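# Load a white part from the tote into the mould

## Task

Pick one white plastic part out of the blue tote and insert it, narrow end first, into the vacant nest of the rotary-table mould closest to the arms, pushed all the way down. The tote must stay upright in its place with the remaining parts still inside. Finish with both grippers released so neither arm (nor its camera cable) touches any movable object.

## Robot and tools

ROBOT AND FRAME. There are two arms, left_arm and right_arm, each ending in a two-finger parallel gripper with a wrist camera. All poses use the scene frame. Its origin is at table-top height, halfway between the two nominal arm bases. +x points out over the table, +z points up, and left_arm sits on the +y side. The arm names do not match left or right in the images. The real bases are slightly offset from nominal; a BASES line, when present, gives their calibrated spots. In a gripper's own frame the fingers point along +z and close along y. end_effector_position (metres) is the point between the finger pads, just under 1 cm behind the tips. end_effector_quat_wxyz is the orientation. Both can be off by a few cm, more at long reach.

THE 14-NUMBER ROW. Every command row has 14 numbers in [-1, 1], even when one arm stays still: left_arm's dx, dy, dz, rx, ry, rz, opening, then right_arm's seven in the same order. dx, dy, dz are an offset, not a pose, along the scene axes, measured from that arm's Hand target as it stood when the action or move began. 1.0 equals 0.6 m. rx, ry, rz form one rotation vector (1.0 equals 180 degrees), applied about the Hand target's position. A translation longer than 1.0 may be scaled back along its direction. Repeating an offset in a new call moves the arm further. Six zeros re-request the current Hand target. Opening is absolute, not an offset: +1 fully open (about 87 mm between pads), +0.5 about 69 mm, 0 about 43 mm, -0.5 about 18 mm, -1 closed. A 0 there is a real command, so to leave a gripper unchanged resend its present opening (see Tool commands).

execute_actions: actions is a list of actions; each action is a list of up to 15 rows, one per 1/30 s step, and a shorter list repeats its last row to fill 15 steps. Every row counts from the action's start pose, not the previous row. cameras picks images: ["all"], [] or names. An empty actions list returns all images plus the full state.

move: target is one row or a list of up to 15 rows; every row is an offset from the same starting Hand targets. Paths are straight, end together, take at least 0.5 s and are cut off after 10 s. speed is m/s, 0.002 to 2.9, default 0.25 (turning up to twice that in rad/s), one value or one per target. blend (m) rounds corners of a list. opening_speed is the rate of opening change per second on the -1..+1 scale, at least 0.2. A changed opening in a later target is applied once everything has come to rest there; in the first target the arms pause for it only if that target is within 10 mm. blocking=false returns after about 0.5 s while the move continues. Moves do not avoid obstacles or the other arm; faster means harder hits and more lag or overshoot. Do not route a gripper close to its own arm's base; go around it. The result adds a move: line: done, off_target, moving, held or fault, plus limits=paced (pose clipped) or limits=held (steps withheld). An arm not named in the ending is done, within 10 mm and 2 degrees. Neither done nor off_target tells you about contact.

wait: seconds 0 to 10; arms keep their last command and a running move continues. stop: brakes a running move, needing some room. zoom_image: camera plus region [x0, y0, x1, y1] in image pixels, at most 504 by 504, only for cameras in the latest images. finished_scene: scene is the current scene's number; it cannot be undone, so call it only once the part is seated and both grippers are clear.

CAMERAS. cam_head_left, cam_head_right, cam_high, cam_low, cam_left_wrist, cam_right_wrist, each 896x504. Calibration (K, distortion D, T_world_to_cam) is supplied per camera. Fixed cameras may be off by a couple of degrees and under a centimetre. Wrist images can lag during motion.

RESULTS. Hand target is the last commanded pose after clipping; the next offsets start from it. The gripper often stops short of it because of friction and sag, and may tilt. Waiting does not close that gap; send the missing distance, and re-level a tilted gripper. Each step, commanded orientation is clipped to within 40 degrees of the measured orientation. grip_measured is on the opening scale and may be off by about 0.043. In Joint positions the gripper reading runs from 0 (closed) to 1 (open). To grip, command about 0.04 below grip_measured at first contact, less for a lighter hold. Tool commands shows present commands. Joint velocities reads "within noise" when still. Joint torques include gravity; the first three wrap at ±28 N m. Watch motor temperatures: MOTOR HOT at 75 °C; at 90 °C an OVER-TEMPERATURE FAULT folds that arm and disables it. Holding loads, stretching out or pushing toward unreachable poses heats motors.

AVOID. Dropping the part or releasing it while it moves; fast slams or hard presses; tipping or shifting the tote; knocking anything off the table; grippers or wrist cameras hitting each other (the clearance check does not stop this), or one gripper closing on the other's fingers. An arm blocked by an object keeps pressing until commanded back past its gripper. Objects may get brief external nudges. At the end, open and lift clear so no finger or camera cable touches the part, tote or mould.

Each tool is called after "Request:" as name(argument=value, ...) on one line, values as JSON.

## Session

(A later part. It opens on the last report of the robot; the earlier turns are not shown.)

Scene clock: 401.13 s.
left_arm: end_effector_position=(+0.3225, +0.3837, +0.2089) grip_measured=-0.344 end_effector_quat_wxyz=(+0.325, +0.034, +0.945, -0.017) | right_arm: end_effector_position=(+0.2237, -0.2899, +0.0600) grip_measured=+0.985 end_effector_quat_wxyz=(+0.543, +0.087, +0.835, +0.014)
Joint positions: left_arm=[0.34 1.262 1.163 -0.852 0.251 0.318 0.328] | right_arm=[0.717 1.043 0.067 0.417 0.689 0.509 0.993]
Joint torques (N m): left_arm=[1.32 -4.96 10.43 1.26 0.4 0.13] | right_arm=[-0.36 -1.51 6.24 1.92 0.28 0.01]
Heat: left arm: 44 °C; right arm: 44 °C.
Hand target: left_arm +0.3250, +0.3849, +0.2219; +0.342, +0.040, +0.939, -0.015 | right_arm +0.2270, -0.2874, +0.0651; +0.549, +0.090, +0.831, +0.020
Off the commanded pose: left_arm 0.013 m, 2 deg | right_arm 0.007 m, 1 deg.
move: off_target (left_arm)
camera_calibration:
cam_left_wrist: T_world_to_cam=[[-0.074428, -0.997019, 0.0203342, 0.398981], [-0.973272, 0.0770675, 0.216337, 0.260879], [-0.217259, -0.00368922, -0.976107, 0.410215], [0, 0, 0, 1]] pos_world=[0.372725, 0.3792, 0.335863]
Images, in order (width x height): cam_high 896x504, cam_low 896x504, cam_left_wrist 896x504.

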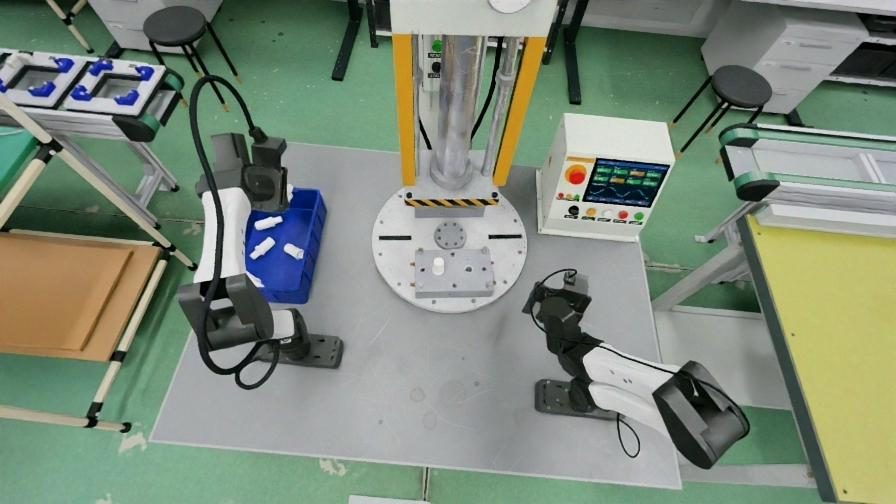

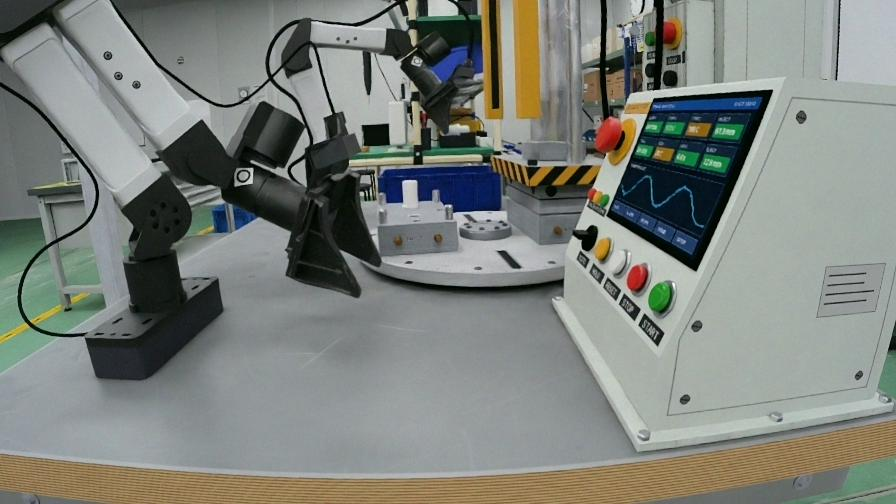

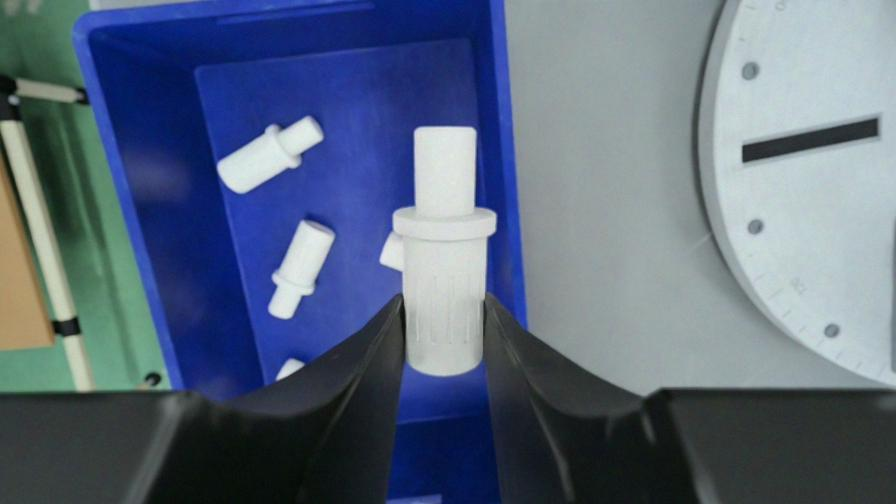

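Request:
move(target=[[-0.358,-0.642,0.0,0,0,-0.445,-0.46,0,0,0,0,0,0,1],[-0.358,-0.642,-0.25,0,0,-0.445,-0.46,0,0,0,0,0,0,1]], cameras=["all"], speed=0.2)

Scene clock: 422.77 s.
left_arm: end_effector_position=(+0.1128, +0.0027, +0.0765) grip_measured=-0.345 end_effector_quat_wxyz=(+0.254, +0.628, +0.700, -0.226) | right_arm: end_effector_position=(+0.2237, -0.2899, +0.0600) grip_measured=+0.985 end_effector_quat_wxyz=(+0.543, +0.087, +0.835, +0.014)
Joint positions: left_arm=[-1.243 1.389 0.696 -0.194 0.13 0.161 0.328] | right_arm=[0.717 1.043 0.067 0.417 0.689 0.509 0.993]
Joint torques (N m): left_arm=[0.24 -3.28 6.89 1.67 0.31 0.11] | right_arm=[-0.39 -1.51 6.38 1.92 0.29 0.01]
Heat: left arm: 47 °C; right arm: 44 °C.
Hand target: left_arm +0.1101, -0.0004, +0.0720; +0.252, +0.635, +0.693, -0.231 | right_arm +0.2270, -0.2874, +0.0651; +0.549, +0.090, +0.831, +0.020
Off the commanded pose: left_arm 0.006 m, 1 deg | right_arm 0.007 m, 1 deg.
move: done
camera_calibration:
cam_left_wrist: T_world_to_cam=[[-0.994043, -0.108675, 0.00830401, 0.108438], [-0.105272, 0.977063, 0.185112, 0.0167863], [-0.0282306, 0.183135, -0.982682, 0.212648], [0, 0, 0, 1]] pos_world=[0.115563, -0.04356, 0.204958]

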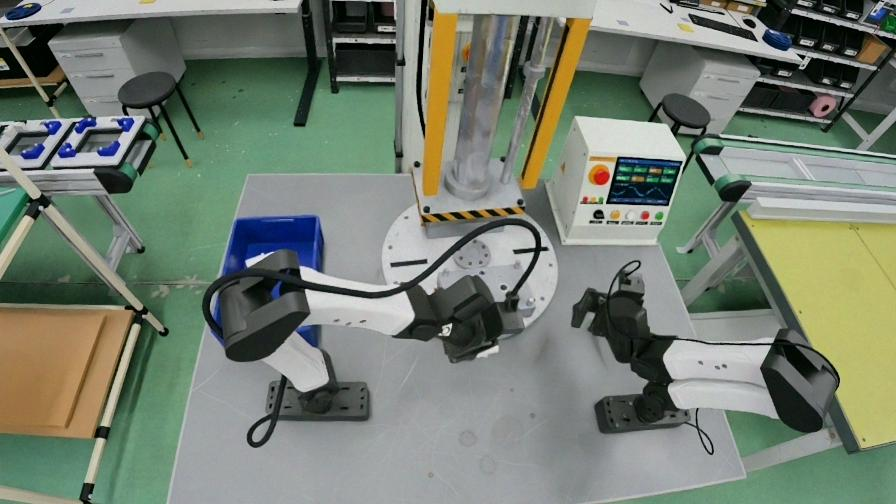

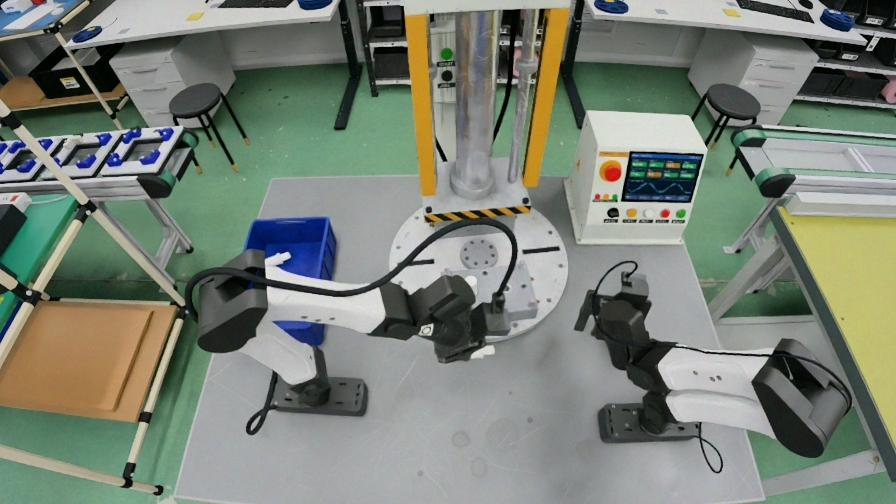

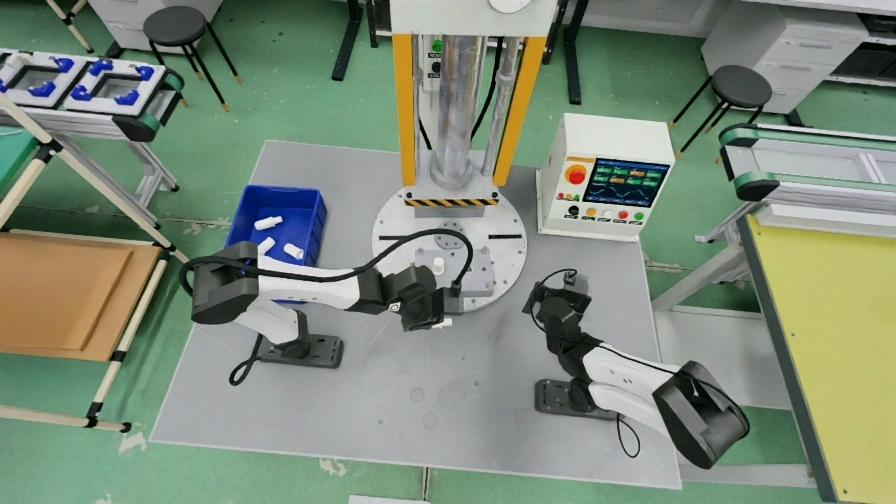

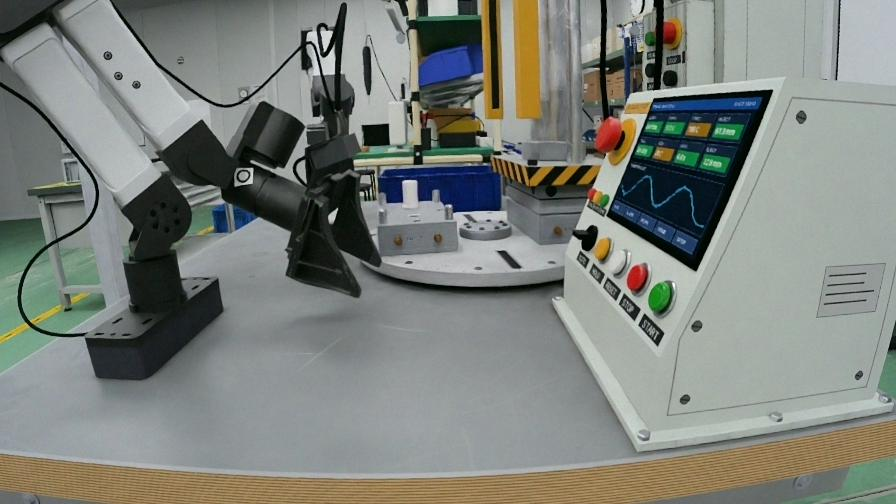

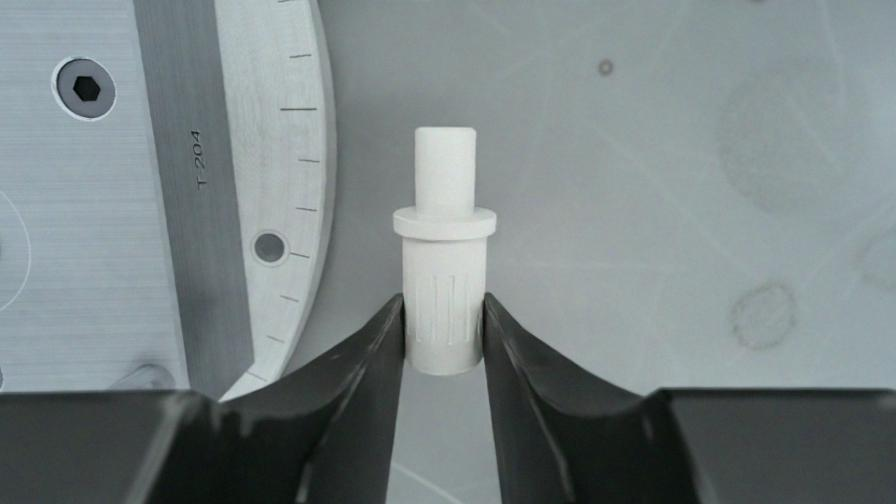

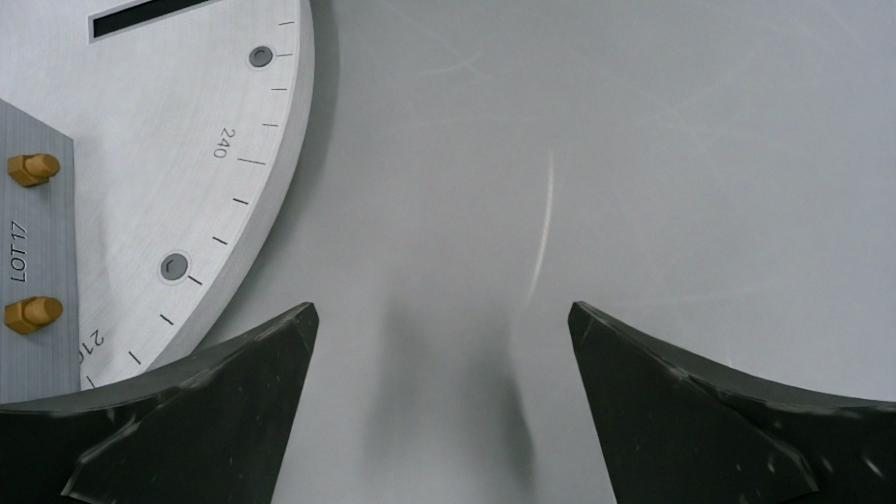

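Request:
move(target=[[-0.03,0.0,-0.06,0,0,0,-0.46,0,0,0,0,0,0,1],[-0.03,0.0,-0.089,0,0,0,-0.46,0,0,0,0,0,0,1]], cameras=["cam_left_wrist"], speed=[0.1,0.05])

Scene clock: 450.07 s.
left_arm: end_effector_position=(+0.0922, +0.0012, +0.0219) grip_measured=-0.345 end_effector_quat_wxyz=(+0.247, +0.637, +0.693, -0.232) | right_arm: end_effector_position=(+0.2237, -0.2899, +0.0600) grip_measured=+0.985 end_effector_quat_wxyz=(+0.543, +0.087, +0.835, +0.014)
Joint positions: left_arm=[-1.312 1.527 0.553 0.088 0.11 0.123 0.328] | right_arm=[0.717 1.043 0.067 0.417 0.689 0.509 0.993]
Joint torques (N m): left_arm=[0.14 -3.85 5.81 1.71 0.04 -0.06] | right_arm=[-0.32 -1.39 6.27 1.93 0.3 -0.01]
Heat: left arm: 46 °C; right arm: 44 °C.
Hand target: left_arm +0.0921, -0.0003, +0.0184; +0.252, +0.635, +0.693, -0.231 | right_arm +0.2270, -0.2874, +0.0651; +0.549, +0.090, +0.831, +0.020
Off the commanded pose: left_arm 0.004 m, 1 deg | right_arm 0.007 m, 1 deg.
move: done
camera_calibration:
cam_left_wrist: T_world_to_cam=[[-0.996492, -0.0819832, 0.016834, 0.0883288], [-0.0774028, 0.979262, 0.18723, 0.0235991], [-0.0318346, 0.18527, -0.982172, 0.159102], [0, 0, 0, 1]] pos_world=[0.0949105, -0.0453451, 0.15036]
Images, in order (width x height): cam_left_wrist 896x504.

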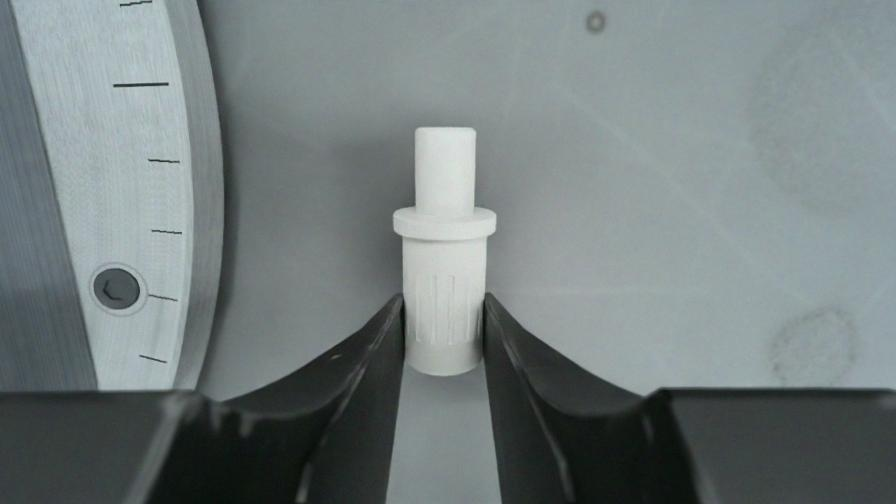

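Request:
move(target=[0.0,0.0,-0.008,0,0,0,-0.46,0,0,0,0,0,0,1], cameras=["cam_left_wrist","cam_high"], speed=0.03)

Request:
zoom_image(camera="cam_high", region=[380, 280, 500, 360])

Scene clock: 455.73 s.
left_arm: end_effector_position=(+0.0924, +0.0009, +0.0173) grip_measured=-0.345 end_effector_quat_wxyz=(+0.248, +0.636, +0.693, -0.232) | right_arm: end_effector_position=(+0.2237, -0.2899, +0.0600) grip_measured=+0.985 end_effector_quat_wxyz=(+0.543, +0.087, +0.835, +0.014)
Joint positions: left_arm=[-1.312 1.545 0.545 0.115 0.11 0.123 0.328] | right_arm=[0.717 1.043 0.067 0.417 0.689 0.509 0.993]
Joint torques (N m): left_arm=[0.12 -3.93 5.63 1.73 0.04 -0.06] | right_arm=[-0.38 -1.36 6.45 1.9 0.26 0.04]
Heat: left arm: 45 °C; right arm: 44 °C.
Hand target: left_arm +0.0921, -0.0004, +0.0137; +0.252, +0.635, +0.693, -0.231 | right_arm +0.2270, -0.2874, +0.0651; +0.549, +0.090, +0.831, +0.020
Off the commanded pose: left_arm 0.004 m, 1 deg | right_arm 0.007 m, 1 deg.
move: done
camera_calibration:
cam_left_wrist: T_world_to_cam=[[-0.996478, -0.082217, 0.0165071, 0.0885287], [-0.0777037, 0.979301, 0.186901, 0.0247629], [-0.0315319, 0.18496, -0.98224, 0.154493], [0, 0, 0, 1]] pos_world=[0.0950125, -0.0455469, 0.14566]
Images, in order (width x height): cam_high 896x504, cam_left_wrist 896x504.

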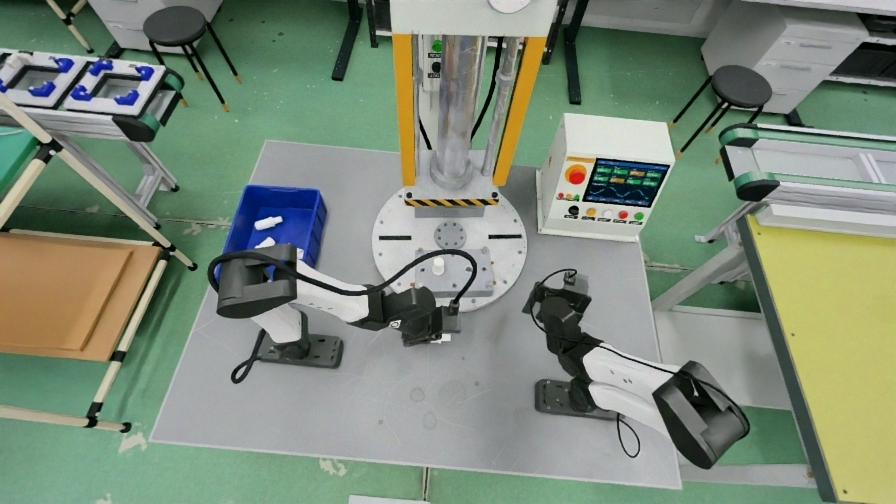

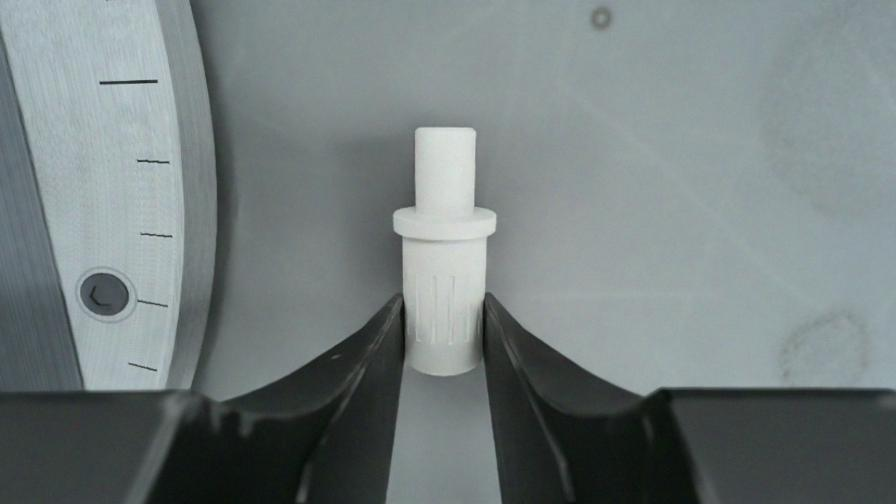

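Scaled by 4.200 from the camera's 896x504 image, which has a finer 1280x720 frame.

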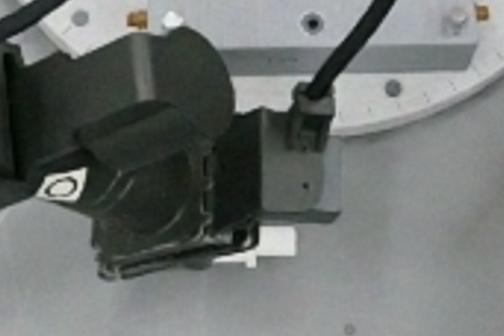

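Request:
move(target=[0.0,0.0,-0.007,0,0,0,-0.46,0,0,0,0,0,0,1], cameras=["cam_left_wrist"], speed=0.03)

Scene clock: 460.27 s.
left_arm: end_effector_position=(+0.0929, -0.0015, +0.0153) grip_measured=-0.345 end_effector_quat_wxyz=(+0.252, +0.635, +0.691, -0.235) | right_arm: end_effector_position=(+0.2237, -0.2899, +0.0600) grip_measured=+0.985 end_effector_quat_wxyz=(+0.543, +0.087, +0.835, +0.014)
Joint positions: left_arm=[-1.312 1.558 0.54 0.143 0.11 0.123 0.328] | right_arm=[0.717 1.043 0.067 0.417 0.689 0.509 0.993]
Joint torques (N m): left_arm=[0.1 -3.73 5.38 1.66 0.05 -0.06] | right_arm=[-0.43 -1.43 6.31 1.93 0.28 0.01]
Heat: left arm: 45 °C; right arm: 44 °C.
Hand target: left_arm +0.0921, -0.0003, +0.0095; +0.252, +0.635, +0.693, -0.231 | right_arm +0.2270, -0.2874, +0.0651; +0.549, +0.090, +0.831, +0.020
Off the commanded pose: left_arm 0.006 m, 0 deg | right_arm 0.007 m, 1 deg.
move: done
camera_calibration:
cam_left_wrist: T_world_to_cam=[[-0.996492, -0.0823303, 0.015044, 0.088976], [-0.0783867, 0.981094, 0.176949, 0.0277679], [-0.0293278, 0.175148, -0.984105, 0.152943], [0, 0, 0, 1]] pos_world=[0.0953259, -0.0467052, 0.14426]
Images, in order (width x height): cam_left_wrist 896x504.

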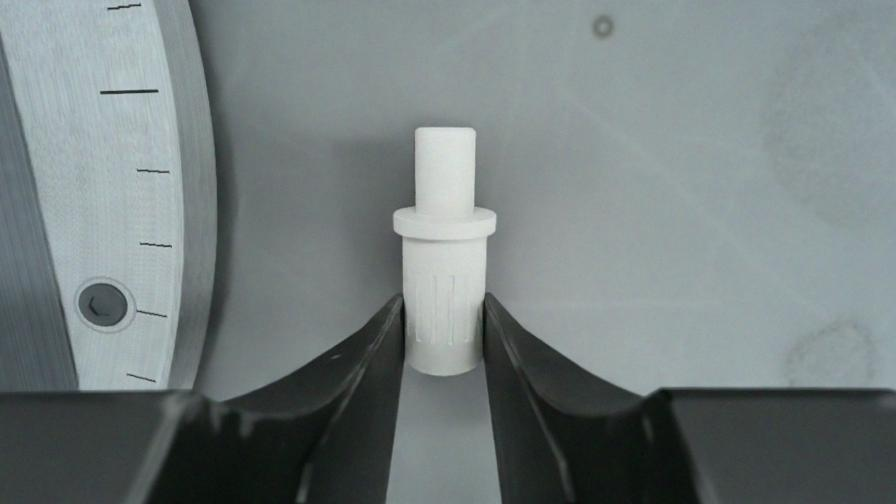

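Request:
move(target=[0.0,0.0,-0.006,0,0,0,-0.46,0,0,0,0,0,0,1], cameras=["cam_left_wrist"], speed=0.03)

Scene clock: 465.67 s.
left_arm: end_effector_position=(+0.0940, -0.0056, +0.0154) grip_measured=-0.345 end_effector_quat_wxyz=(+0.258, +0.634, +0.689, -0.239) | right_arm: end_effector_position=(+0.2237, -0.2899, +0.0600) grip_measured=+0.985 end_effector_quat_wxyz=(+0.543, +0.087, +0.835, +0.014)
Joint positions: left_arm=[-1.312 1.569 0.54 0.169 0.11 0.123 0.328] | right_arm=[0.717 1.043 0.067 0.417 0.689 0.509 0.993]
Joint torques (N m): left_arm=[0.12 -3.67 4.67 1.64 0.04 -0.06] | right_arm=[-0.35 -1.51 6.32 1.91 0.3 0.02]
Heat: left arm: 44 °C; right arm: 44 °C.
Hand target: left_arm +0.0921, -0.0004, +0.0059; +0.252, +0.635, +0.693, -0.231 | right_arm +0.2270, -0.2874, +0.0651; +0.549, +0.090, +0.831, +0.020
Off the commanded pose: left_arm 0.011 m, 1 deg | right_arm 0.007 m, 1 deg.
move: off_target (left_arm)
camera_calibration:
cam_left_wrist: T_world_to_cam=[[-0.99654, -0.0821654, 0.0125113, 0.0896855], [-0.0790641, 0.983606, 0.162076, 0.0321738], [-0.0256232, 0.160526, -0.986699, 0.153337], [0, 0, 0, 1]] pos_world=[0.0958479, -0.0488919, 0.144961]
Images, in order (width x height): cam_left_wrist 896x504.

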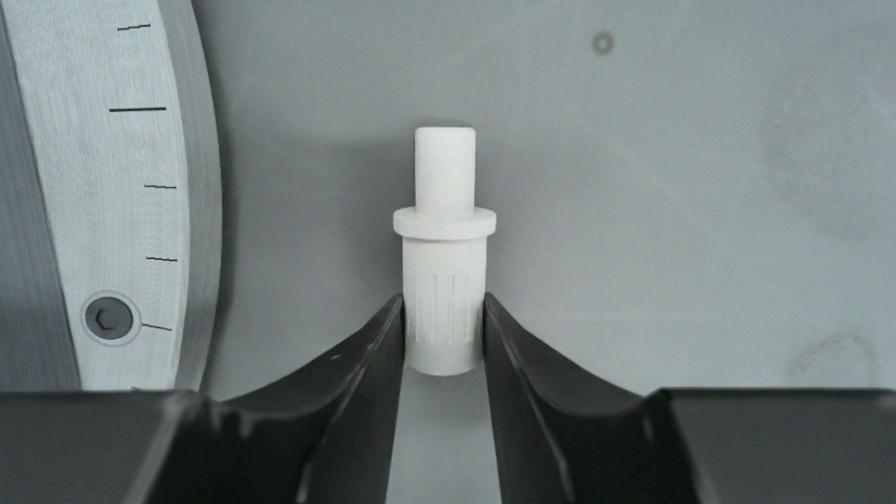

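Request:
move(target=[[0.0,-0.002,0.008,0,0,0,-0.46,0,0,0,0,0,0,1],[0.0,-0.002,0.008,0,0,0,-0.1,0,0,0,0,0,0,1]], cameras=["cam_left_wrist"], speed=0.03, opening_speed=0.3)

Scene clock: 472.07 s.
left_arm: end_effector_position=(+0.0936, -0.0037, +0.0142) grip_measured=-0.100 end_effector_quat_wxyz=(+0.254, +0.635, +0.691, -0.236) | right_arm: end_effector_position=(+0.2237, -0.2899, +0.0600) grip_measured=+0.985 end_effector_quat_wxyz=(+0.543, +0.087, +0.835, +0.014)
Joint positions: left_arm=[-1.312 1.569 0.54 0.16 0.109 0.122 0.45] | right_arm=[0.717 1.043 0.067 0.417 0.689 0.509 0.993]
Joint torques (N m): left_arm=[0.05 -4.59 5.9 1.46 0.04 -0.05] | right_arm=[-0.24 -1.43 6.35 1.93 0.26 0.02]
Heat: left arm: 44 °C; right arm: 44 °C.
Hand target: left_arm +0.0922, -0.0016, +0.0107; +0.252, +0.635, +0.693, -0.231 | right_arm +0.2270, -0.2874, +0.0651; +0.549, +0.090, +0.831, +0.020
Off the commanded pose: left_arm 0.004 m, 1 deg | right_arm 0.007 m, 1 deg.
move: done
camera_calibration:
cam_left_wrist: T_world_to_cam=[[-0.996472, -0.0827628, 0.0139486, 0.0894122], [-0.0791846, 0.982147, 0.170635, 0.0303842], [-0.0278218, 0.168928, -0.985236, 0.152138], [0, 0, 0, 1]] pos_world=[0.0957355, -0.0481422, 0.14346]
Images, in order (width x height): cam_left_wrist 896x504.

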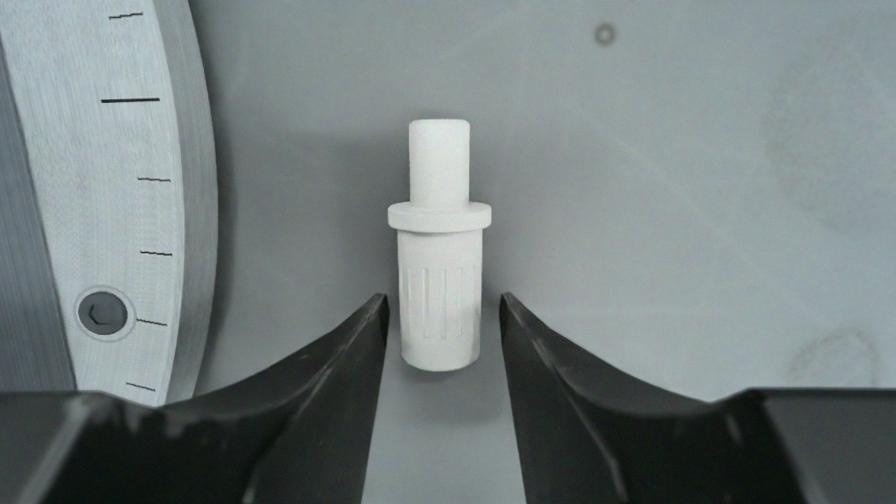

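Request:
move(target=[[-0.01,0.13,0.155,0,0,0,0.0,0,0,0,0,0,0,1],[0.1,0.4,0.38,0,0,0,0.0,0,0,0.25,0,0,0,1]], cameras=["all"], speed=[0.1,0.25])

Scene clock: 482.73 s.
left_arm: end_effector_position=(+0.1545, +0.2405, +0.2347) grip_measured=+0.000 end_effector_quat_wxyz=(+0.257, +0.622, +0.717, -0.182) | right_arm: end_effector_position=(+0.2254, -0.2890, +0.2065) grip_measured=+0.985 end_effector_quat_wxyz=(+0.546, +0.083, +0.834, +0.013)
Joint positions: left_arm=[-0.055 0.94 1.165 -1.573 0.606 1.291 0.5] | right_arm=[0.717 0.736 0.602 -0.417 0.689 0.496 0.993]
Joint torques (N m): left_arm=[0.44 -0.76 7.5 0.53 0.69 0.11] | right_arm=[-0.29 -0.14 9.36 1.74 0.28 0.12]
Heat: left arm: 44 °C; right arm: 44 °C.
Hand target: left_arm +0.1521, +0.2384, +0.2387; +0.252, +0.635, +0.693, -0.231 | right_arm +0.2270, -0.2874, +0.2151; +0.549, +0.090, +0.831, +0.020
Off the commanded pose: left_arm 0.005 m, 6 deg | right_arm 0.009 m, 1 deg.
joint sent to its limit (left arm) — joint 4 (wrist pitch), lower limit. The joint targets are off in orientation, not in position.
move: off_target (left_arm)
camera_calibration:
cam_left_wrist: T_world_to_cam=[[-0.985687, -0.161534, -0.0482426, 0.199086], [-0.168423, 0.956067, 0.239935, -0.238507], [0.00736546, 0.244626, -0.969589, 0.302427], [0, 0, 0, 1]] pos_world=[0.153839, 0.186206, 0.360061]
cam_right_wrist: T_world_to_cam=[[-0.133974, -0.985845, -0.100795, -0.23803], [-0.941901, 0.158291, -0.296253, 0.344513], [0.308015, 0.0552492, -0.949776, 0.284272], [0, 0, 0, 1]] pos_world=[0.205047, -0.304901, 0.348065]

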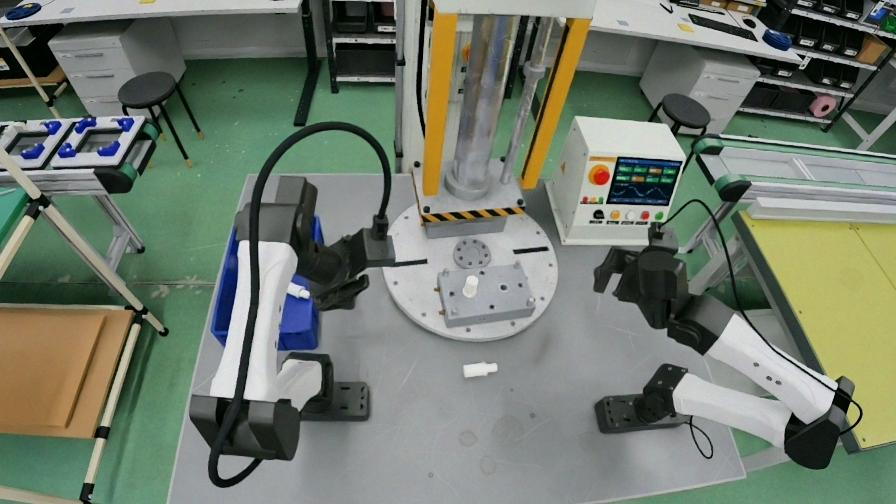

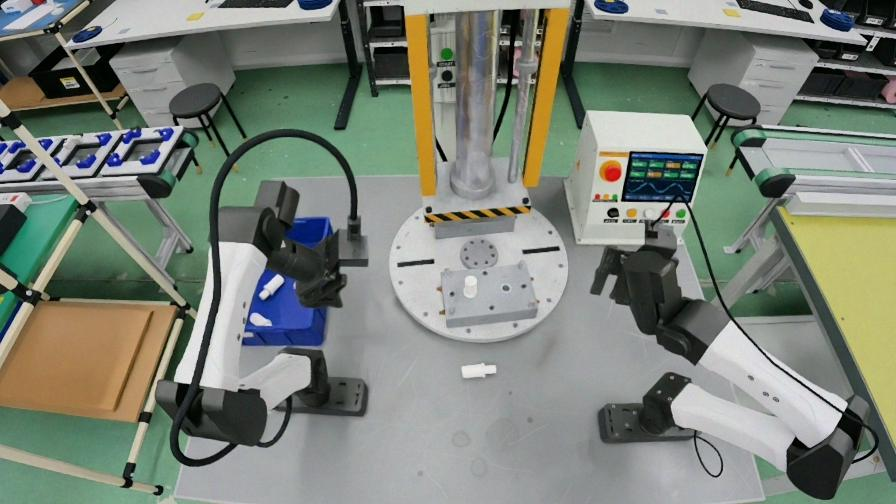

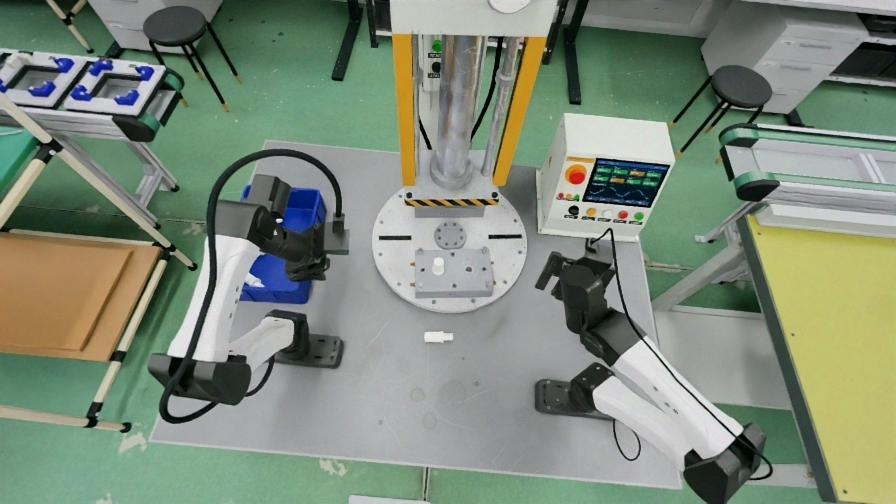

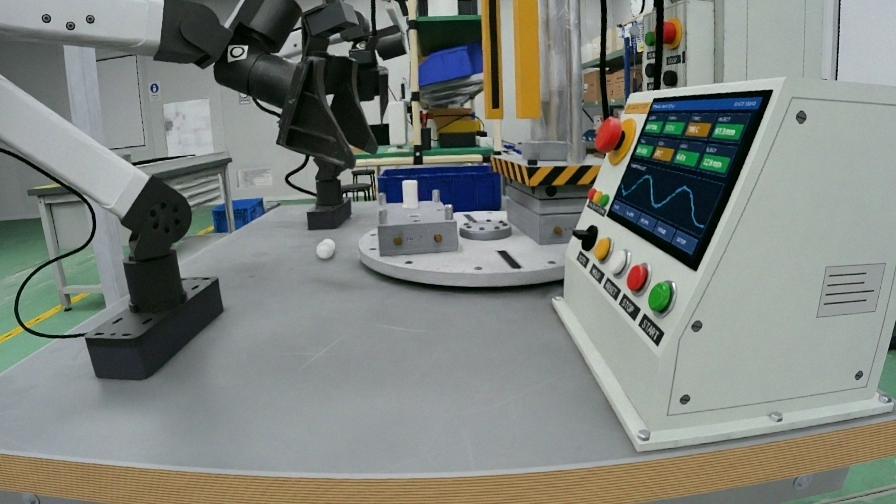

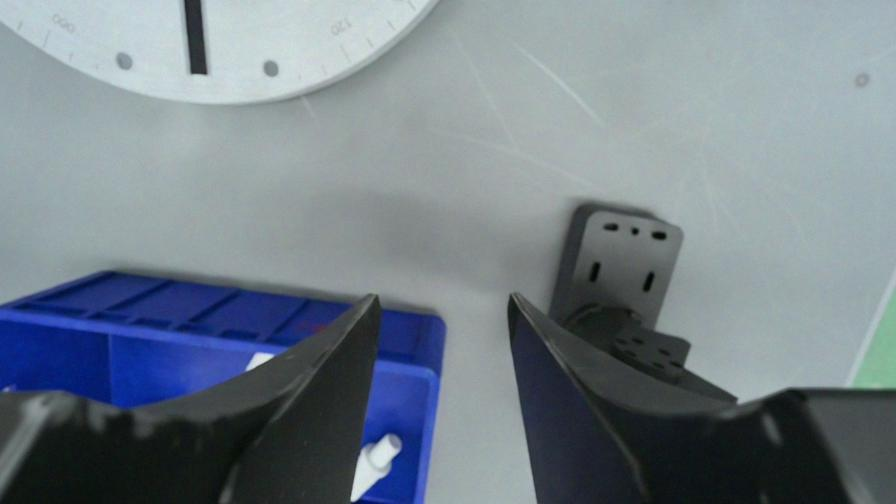

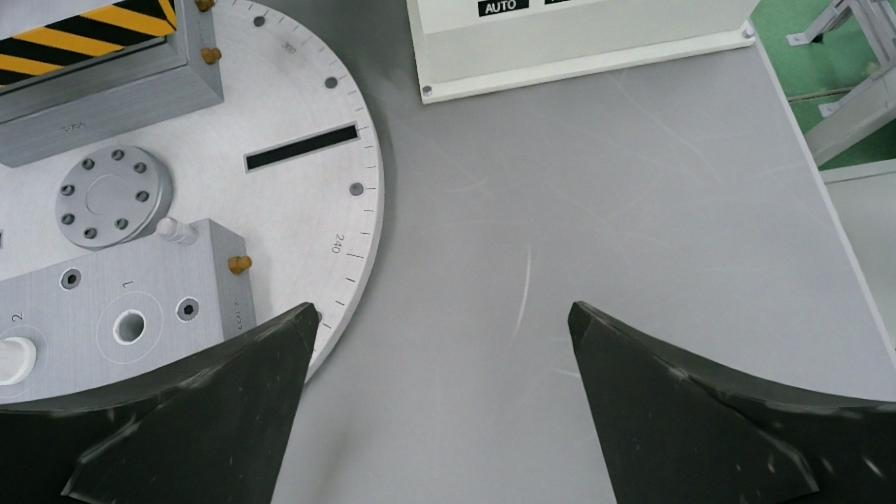

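Request:
move(target=[[0,0,0,0,0,0,0,-0.228,0.5,-0.058,-0.3642,0.3208,0.4990,0.05],[0,0,0,0,0,0,0,-0.228,0.502,-0.158,-0.3642,0.3208,0.4990,0.05]], cameras=["cam_right_wrist","cam_head_right","cam_low"], speed=0.25)

Scene clock: 514.10 s.
left_arm: end_effector_position=(+0.1542, +0.2403, +0.2347) grip_measured=+0.000 end_effector_quat_wxyz=(+0.257, +0.622, +0.717, -0.183) | right_arm: end_effector_position=(+0.0910, +0.0116, +0.1133) grip_measured=+0.050 end_effector_quat_wxyz=(+0.029, +0.734, -0.676, +0.057)
Joint positions: left_arm=[-0.055 0.94 1.165 -1.575 0.607 1.293 0.5] | right_arm=[1.364 2.401 2.271 -1.548 0.071 -0.31 0.525]
Joint torques (N m): left_arm=[0.36 -0.7 7.5 0.53 0.67 0.12] | right_arm=[-0.4 -10.39 7.49 -0.01 -0.04 -0.08]
Heat: left arm: 43 °C; right arm: 45 °C.
Hand target: left_arm +0.1521, +0.2384, +0.2387; +0.252, +0.635, +0.693, -0.231 | right_arm +0.0902, +0.0138, +0.1202; +0.058, +0.735, -0.673, +0.065
Off the commanded pose: left_arm 0.005 m, 6 deg | right_arm 0.007 m, 3 deg.
joint sent to its limit (left arm) — joint 4 (wrist pitch), lower limit. The joint targets are off in orientation, not in position.
joint sent to its limit (right arm) — joint 4 (wrist pitch), lower limit. The joint targets are off in orientation, not in position.
move: off_target (left_arm, right_arm)
camera_calibration:
cam_right_wrist: T_world_to_cam=[[0.994479, 0.0935478, 0.0475362, -0.100945], [0.0136488, -0.564487, 0.825329, -0.0629033], [0.104041, -0.820124, -0.562647, 0.205379], [0, 0, 0, 1]] pos_world=[0.0798781, 0.142371, 0.17227]
Images, in order (width x height): cam_head_right 896x504, cam_low 896x504, cam_right_wrist 896x504.

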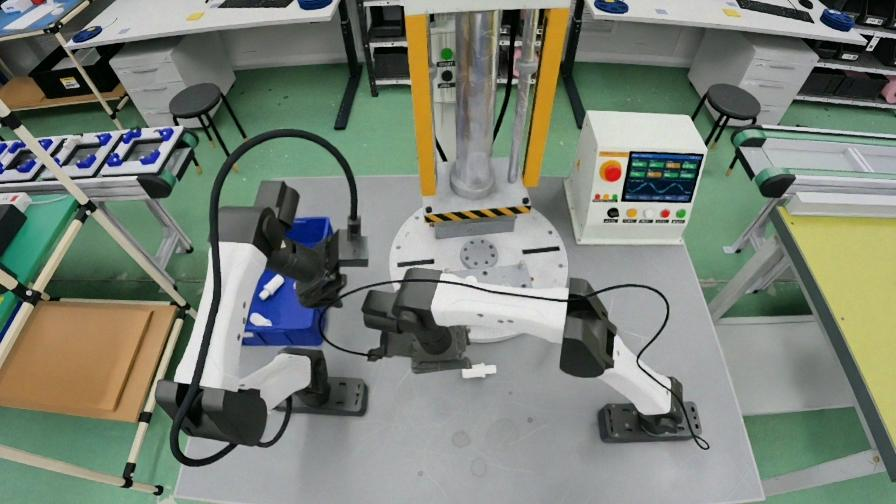

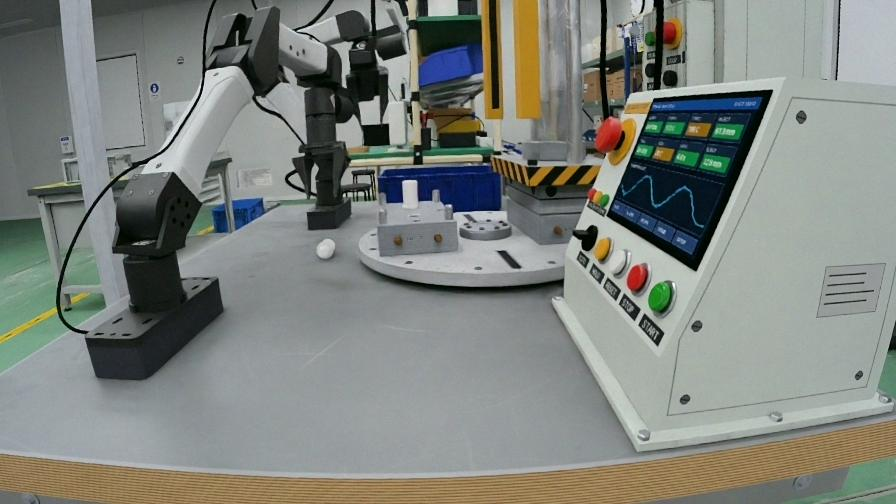

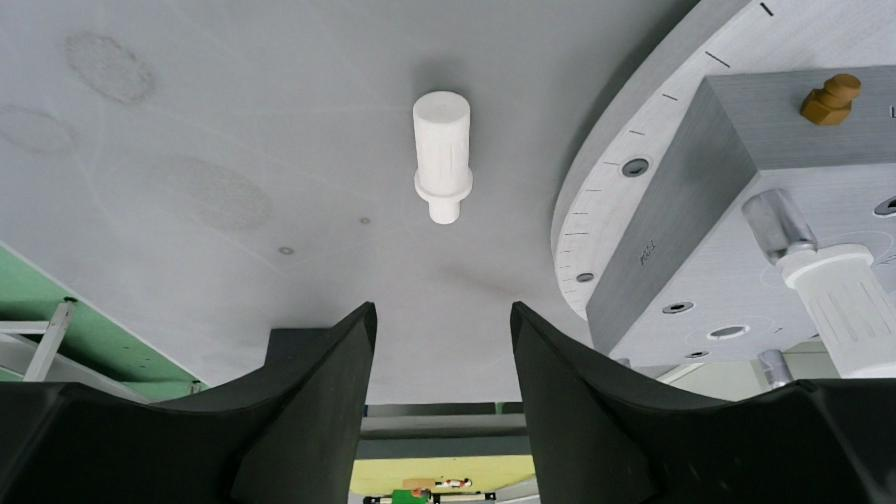

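Request:
move(target=[0,0,0,0,0,0,0,0.0085,0.0035,-0.1,0,0,0,0.05], cameras=["cam_right_wrist"], speed=0.15)

Scene clock: 525.57 s.
left_arm: end_effector_position=(+0.1542, +0.2403, +0.2347) grip_measured=+0.000 end_effector_quat_wxyz=(+0.257, +0.622, +0.717, -0.183) | right_arm: end_effector_position=(+0.0936, +0.0113, +0.0650) grip_measured=+0.050 end_effector_quat_wxyz=(+0.061, +0.732, -0.674, +0.074)
Joint positions: left_arm=[-0.055 0.94 1.165 -1.575 0.607 1.293 0.5] | right_arm=[1.357 2.498 2.234 -1.486 0.069 -0.314 0.525]
Joint torques (N m): left_arm=[0.39 -0.72 7.5 0.53 0.67 0.12] | right_arm=[-0.9 -9.87 5.6 0.23 -0.05 -0.11]
Heat: left arm: 43 °C; right arm: 46 °C.
Hand target: left_arm +0.1522, +0.2384, +0.2387; +0.252, +0.635, +0.693, -0.231 | right_arm +0.0953, +0.0158, +0.0603; +0.058, +0.735, -0.673, +0.065
Off the commanded pose: left_arm 0.005 m, 6 deg | right_arm 0.007 m, 1 deg.
joint sent to its limit (left arm) — joint 4 (wrist pitch), lower limit. The joint targets are off in orientation, not in position.
move: off_target (left_arm)
camera_calibration:
cam_right_wrist: T_world_to_cam=[[0.995427, 0.0930083, 0.0217767, -0.0996676], [0.0283394, -0.505249, 0.862508, -0.0276817], [0.0912231, -0.857947, -0.505574, 0.175607], [0, 0, 0, 1]] pos_world=[0.083977, 0.145945, 0.114828]
Images, in order (width x height): cam_right_wrist 896x504.

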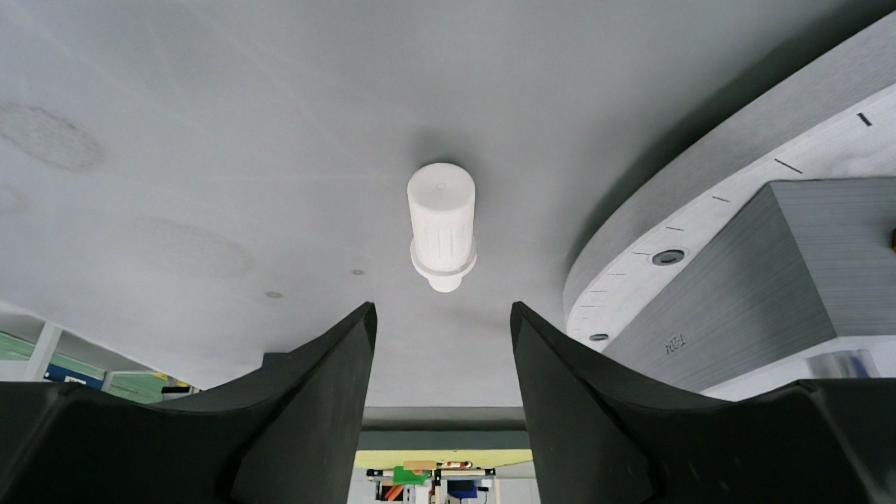

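Request:
move(target=[0,0,0,0,0,0,0,0.001,-0.009,-0.06,0,0,0,0.05], cameras=["cam_right_wrist","cam_low"], speed=0.08)

Request:
zoom_image(camera="cam_low", region=[250, 140, 450, 280])

Scene clock: 535.17 s.
left_arm: end_effector_position=(+0.1542, +0.2403, +0.2347) grip_measured=+0.000 end_effector_quat_wxyz=(+0.257, +0.622, +0.717, -0.183) | right_arm: end_effector_position=(+0.0943, +0.0078, +0.0279) grip_measured=+0.050 end_effector_quat_wxyz=(+0.061, +0.733, -0.674, +0.073)
Joint positions: left_arm=[-0.055 0.94 1.165 -1.575 0.607 1.293 0.5] | right_arm=[1.354 2.498 2.087 -1.337 0.069 -0.318 0.525]
Joint torques (N m): left_arm=[0.35 -0.73 7.5 0.52 0.67 0.12] | right_arm=[-0.91 -10.3 4.6 0.26 -0.06 -0.11]
Heat: left arm: 43 °C; right arm: 45 °C.
Hand target: left_arm +0.1522, +0.2384, +0.2387; +0.252, +0.635, +0.693, -0.231 | right_arm +0.0960, +0.0104, +0.0243; +0.058, +0.735, -0.673, +0.065
Off the commanded pose: left_arm 0.005 m, 6 deg | right_arm 0.005 m, 1 deg.
joint sent to its limit (left arm) — joint 4 (wrist pitch), lower limit. The joint targets are off in orientation, not in position.
move: off_target (left_arm)
camera_calibration:
cam_right_wrist: T_world_to_cam=[[0.995373, 0.0936217, 0.0216264, -0.0991966], [0.0289425, -0.506743, 0.861611, 0.00253949], [0.0916246, -0.856999, -0.507108, 0.153761], [0, 0, 0, 1]] pos_world=[0.0845758, 0.142347, 0.0779305]
Images, in order (width x height): cam_low 896x504, cam_right_wrist 896x504.

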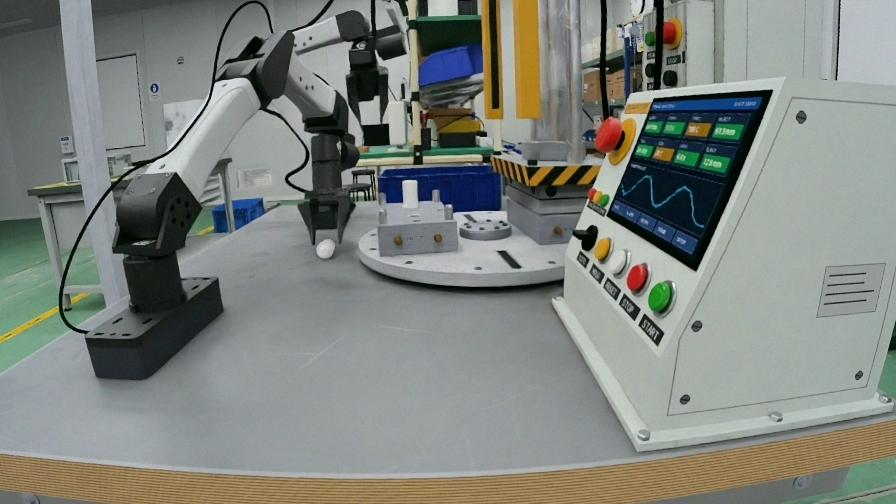

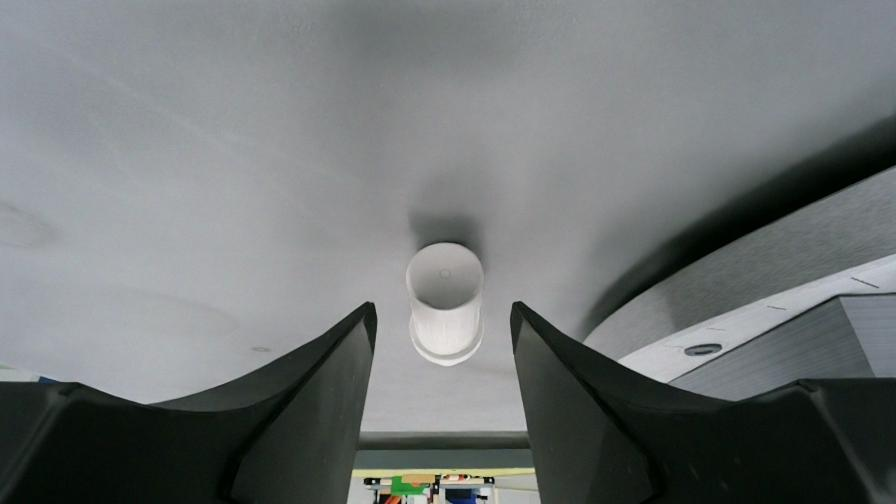

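Scaled by 2.520 from the camera's 896x504 image, which has a finer 1280x720 frame.

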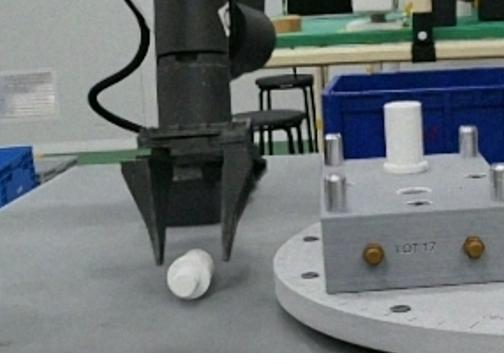

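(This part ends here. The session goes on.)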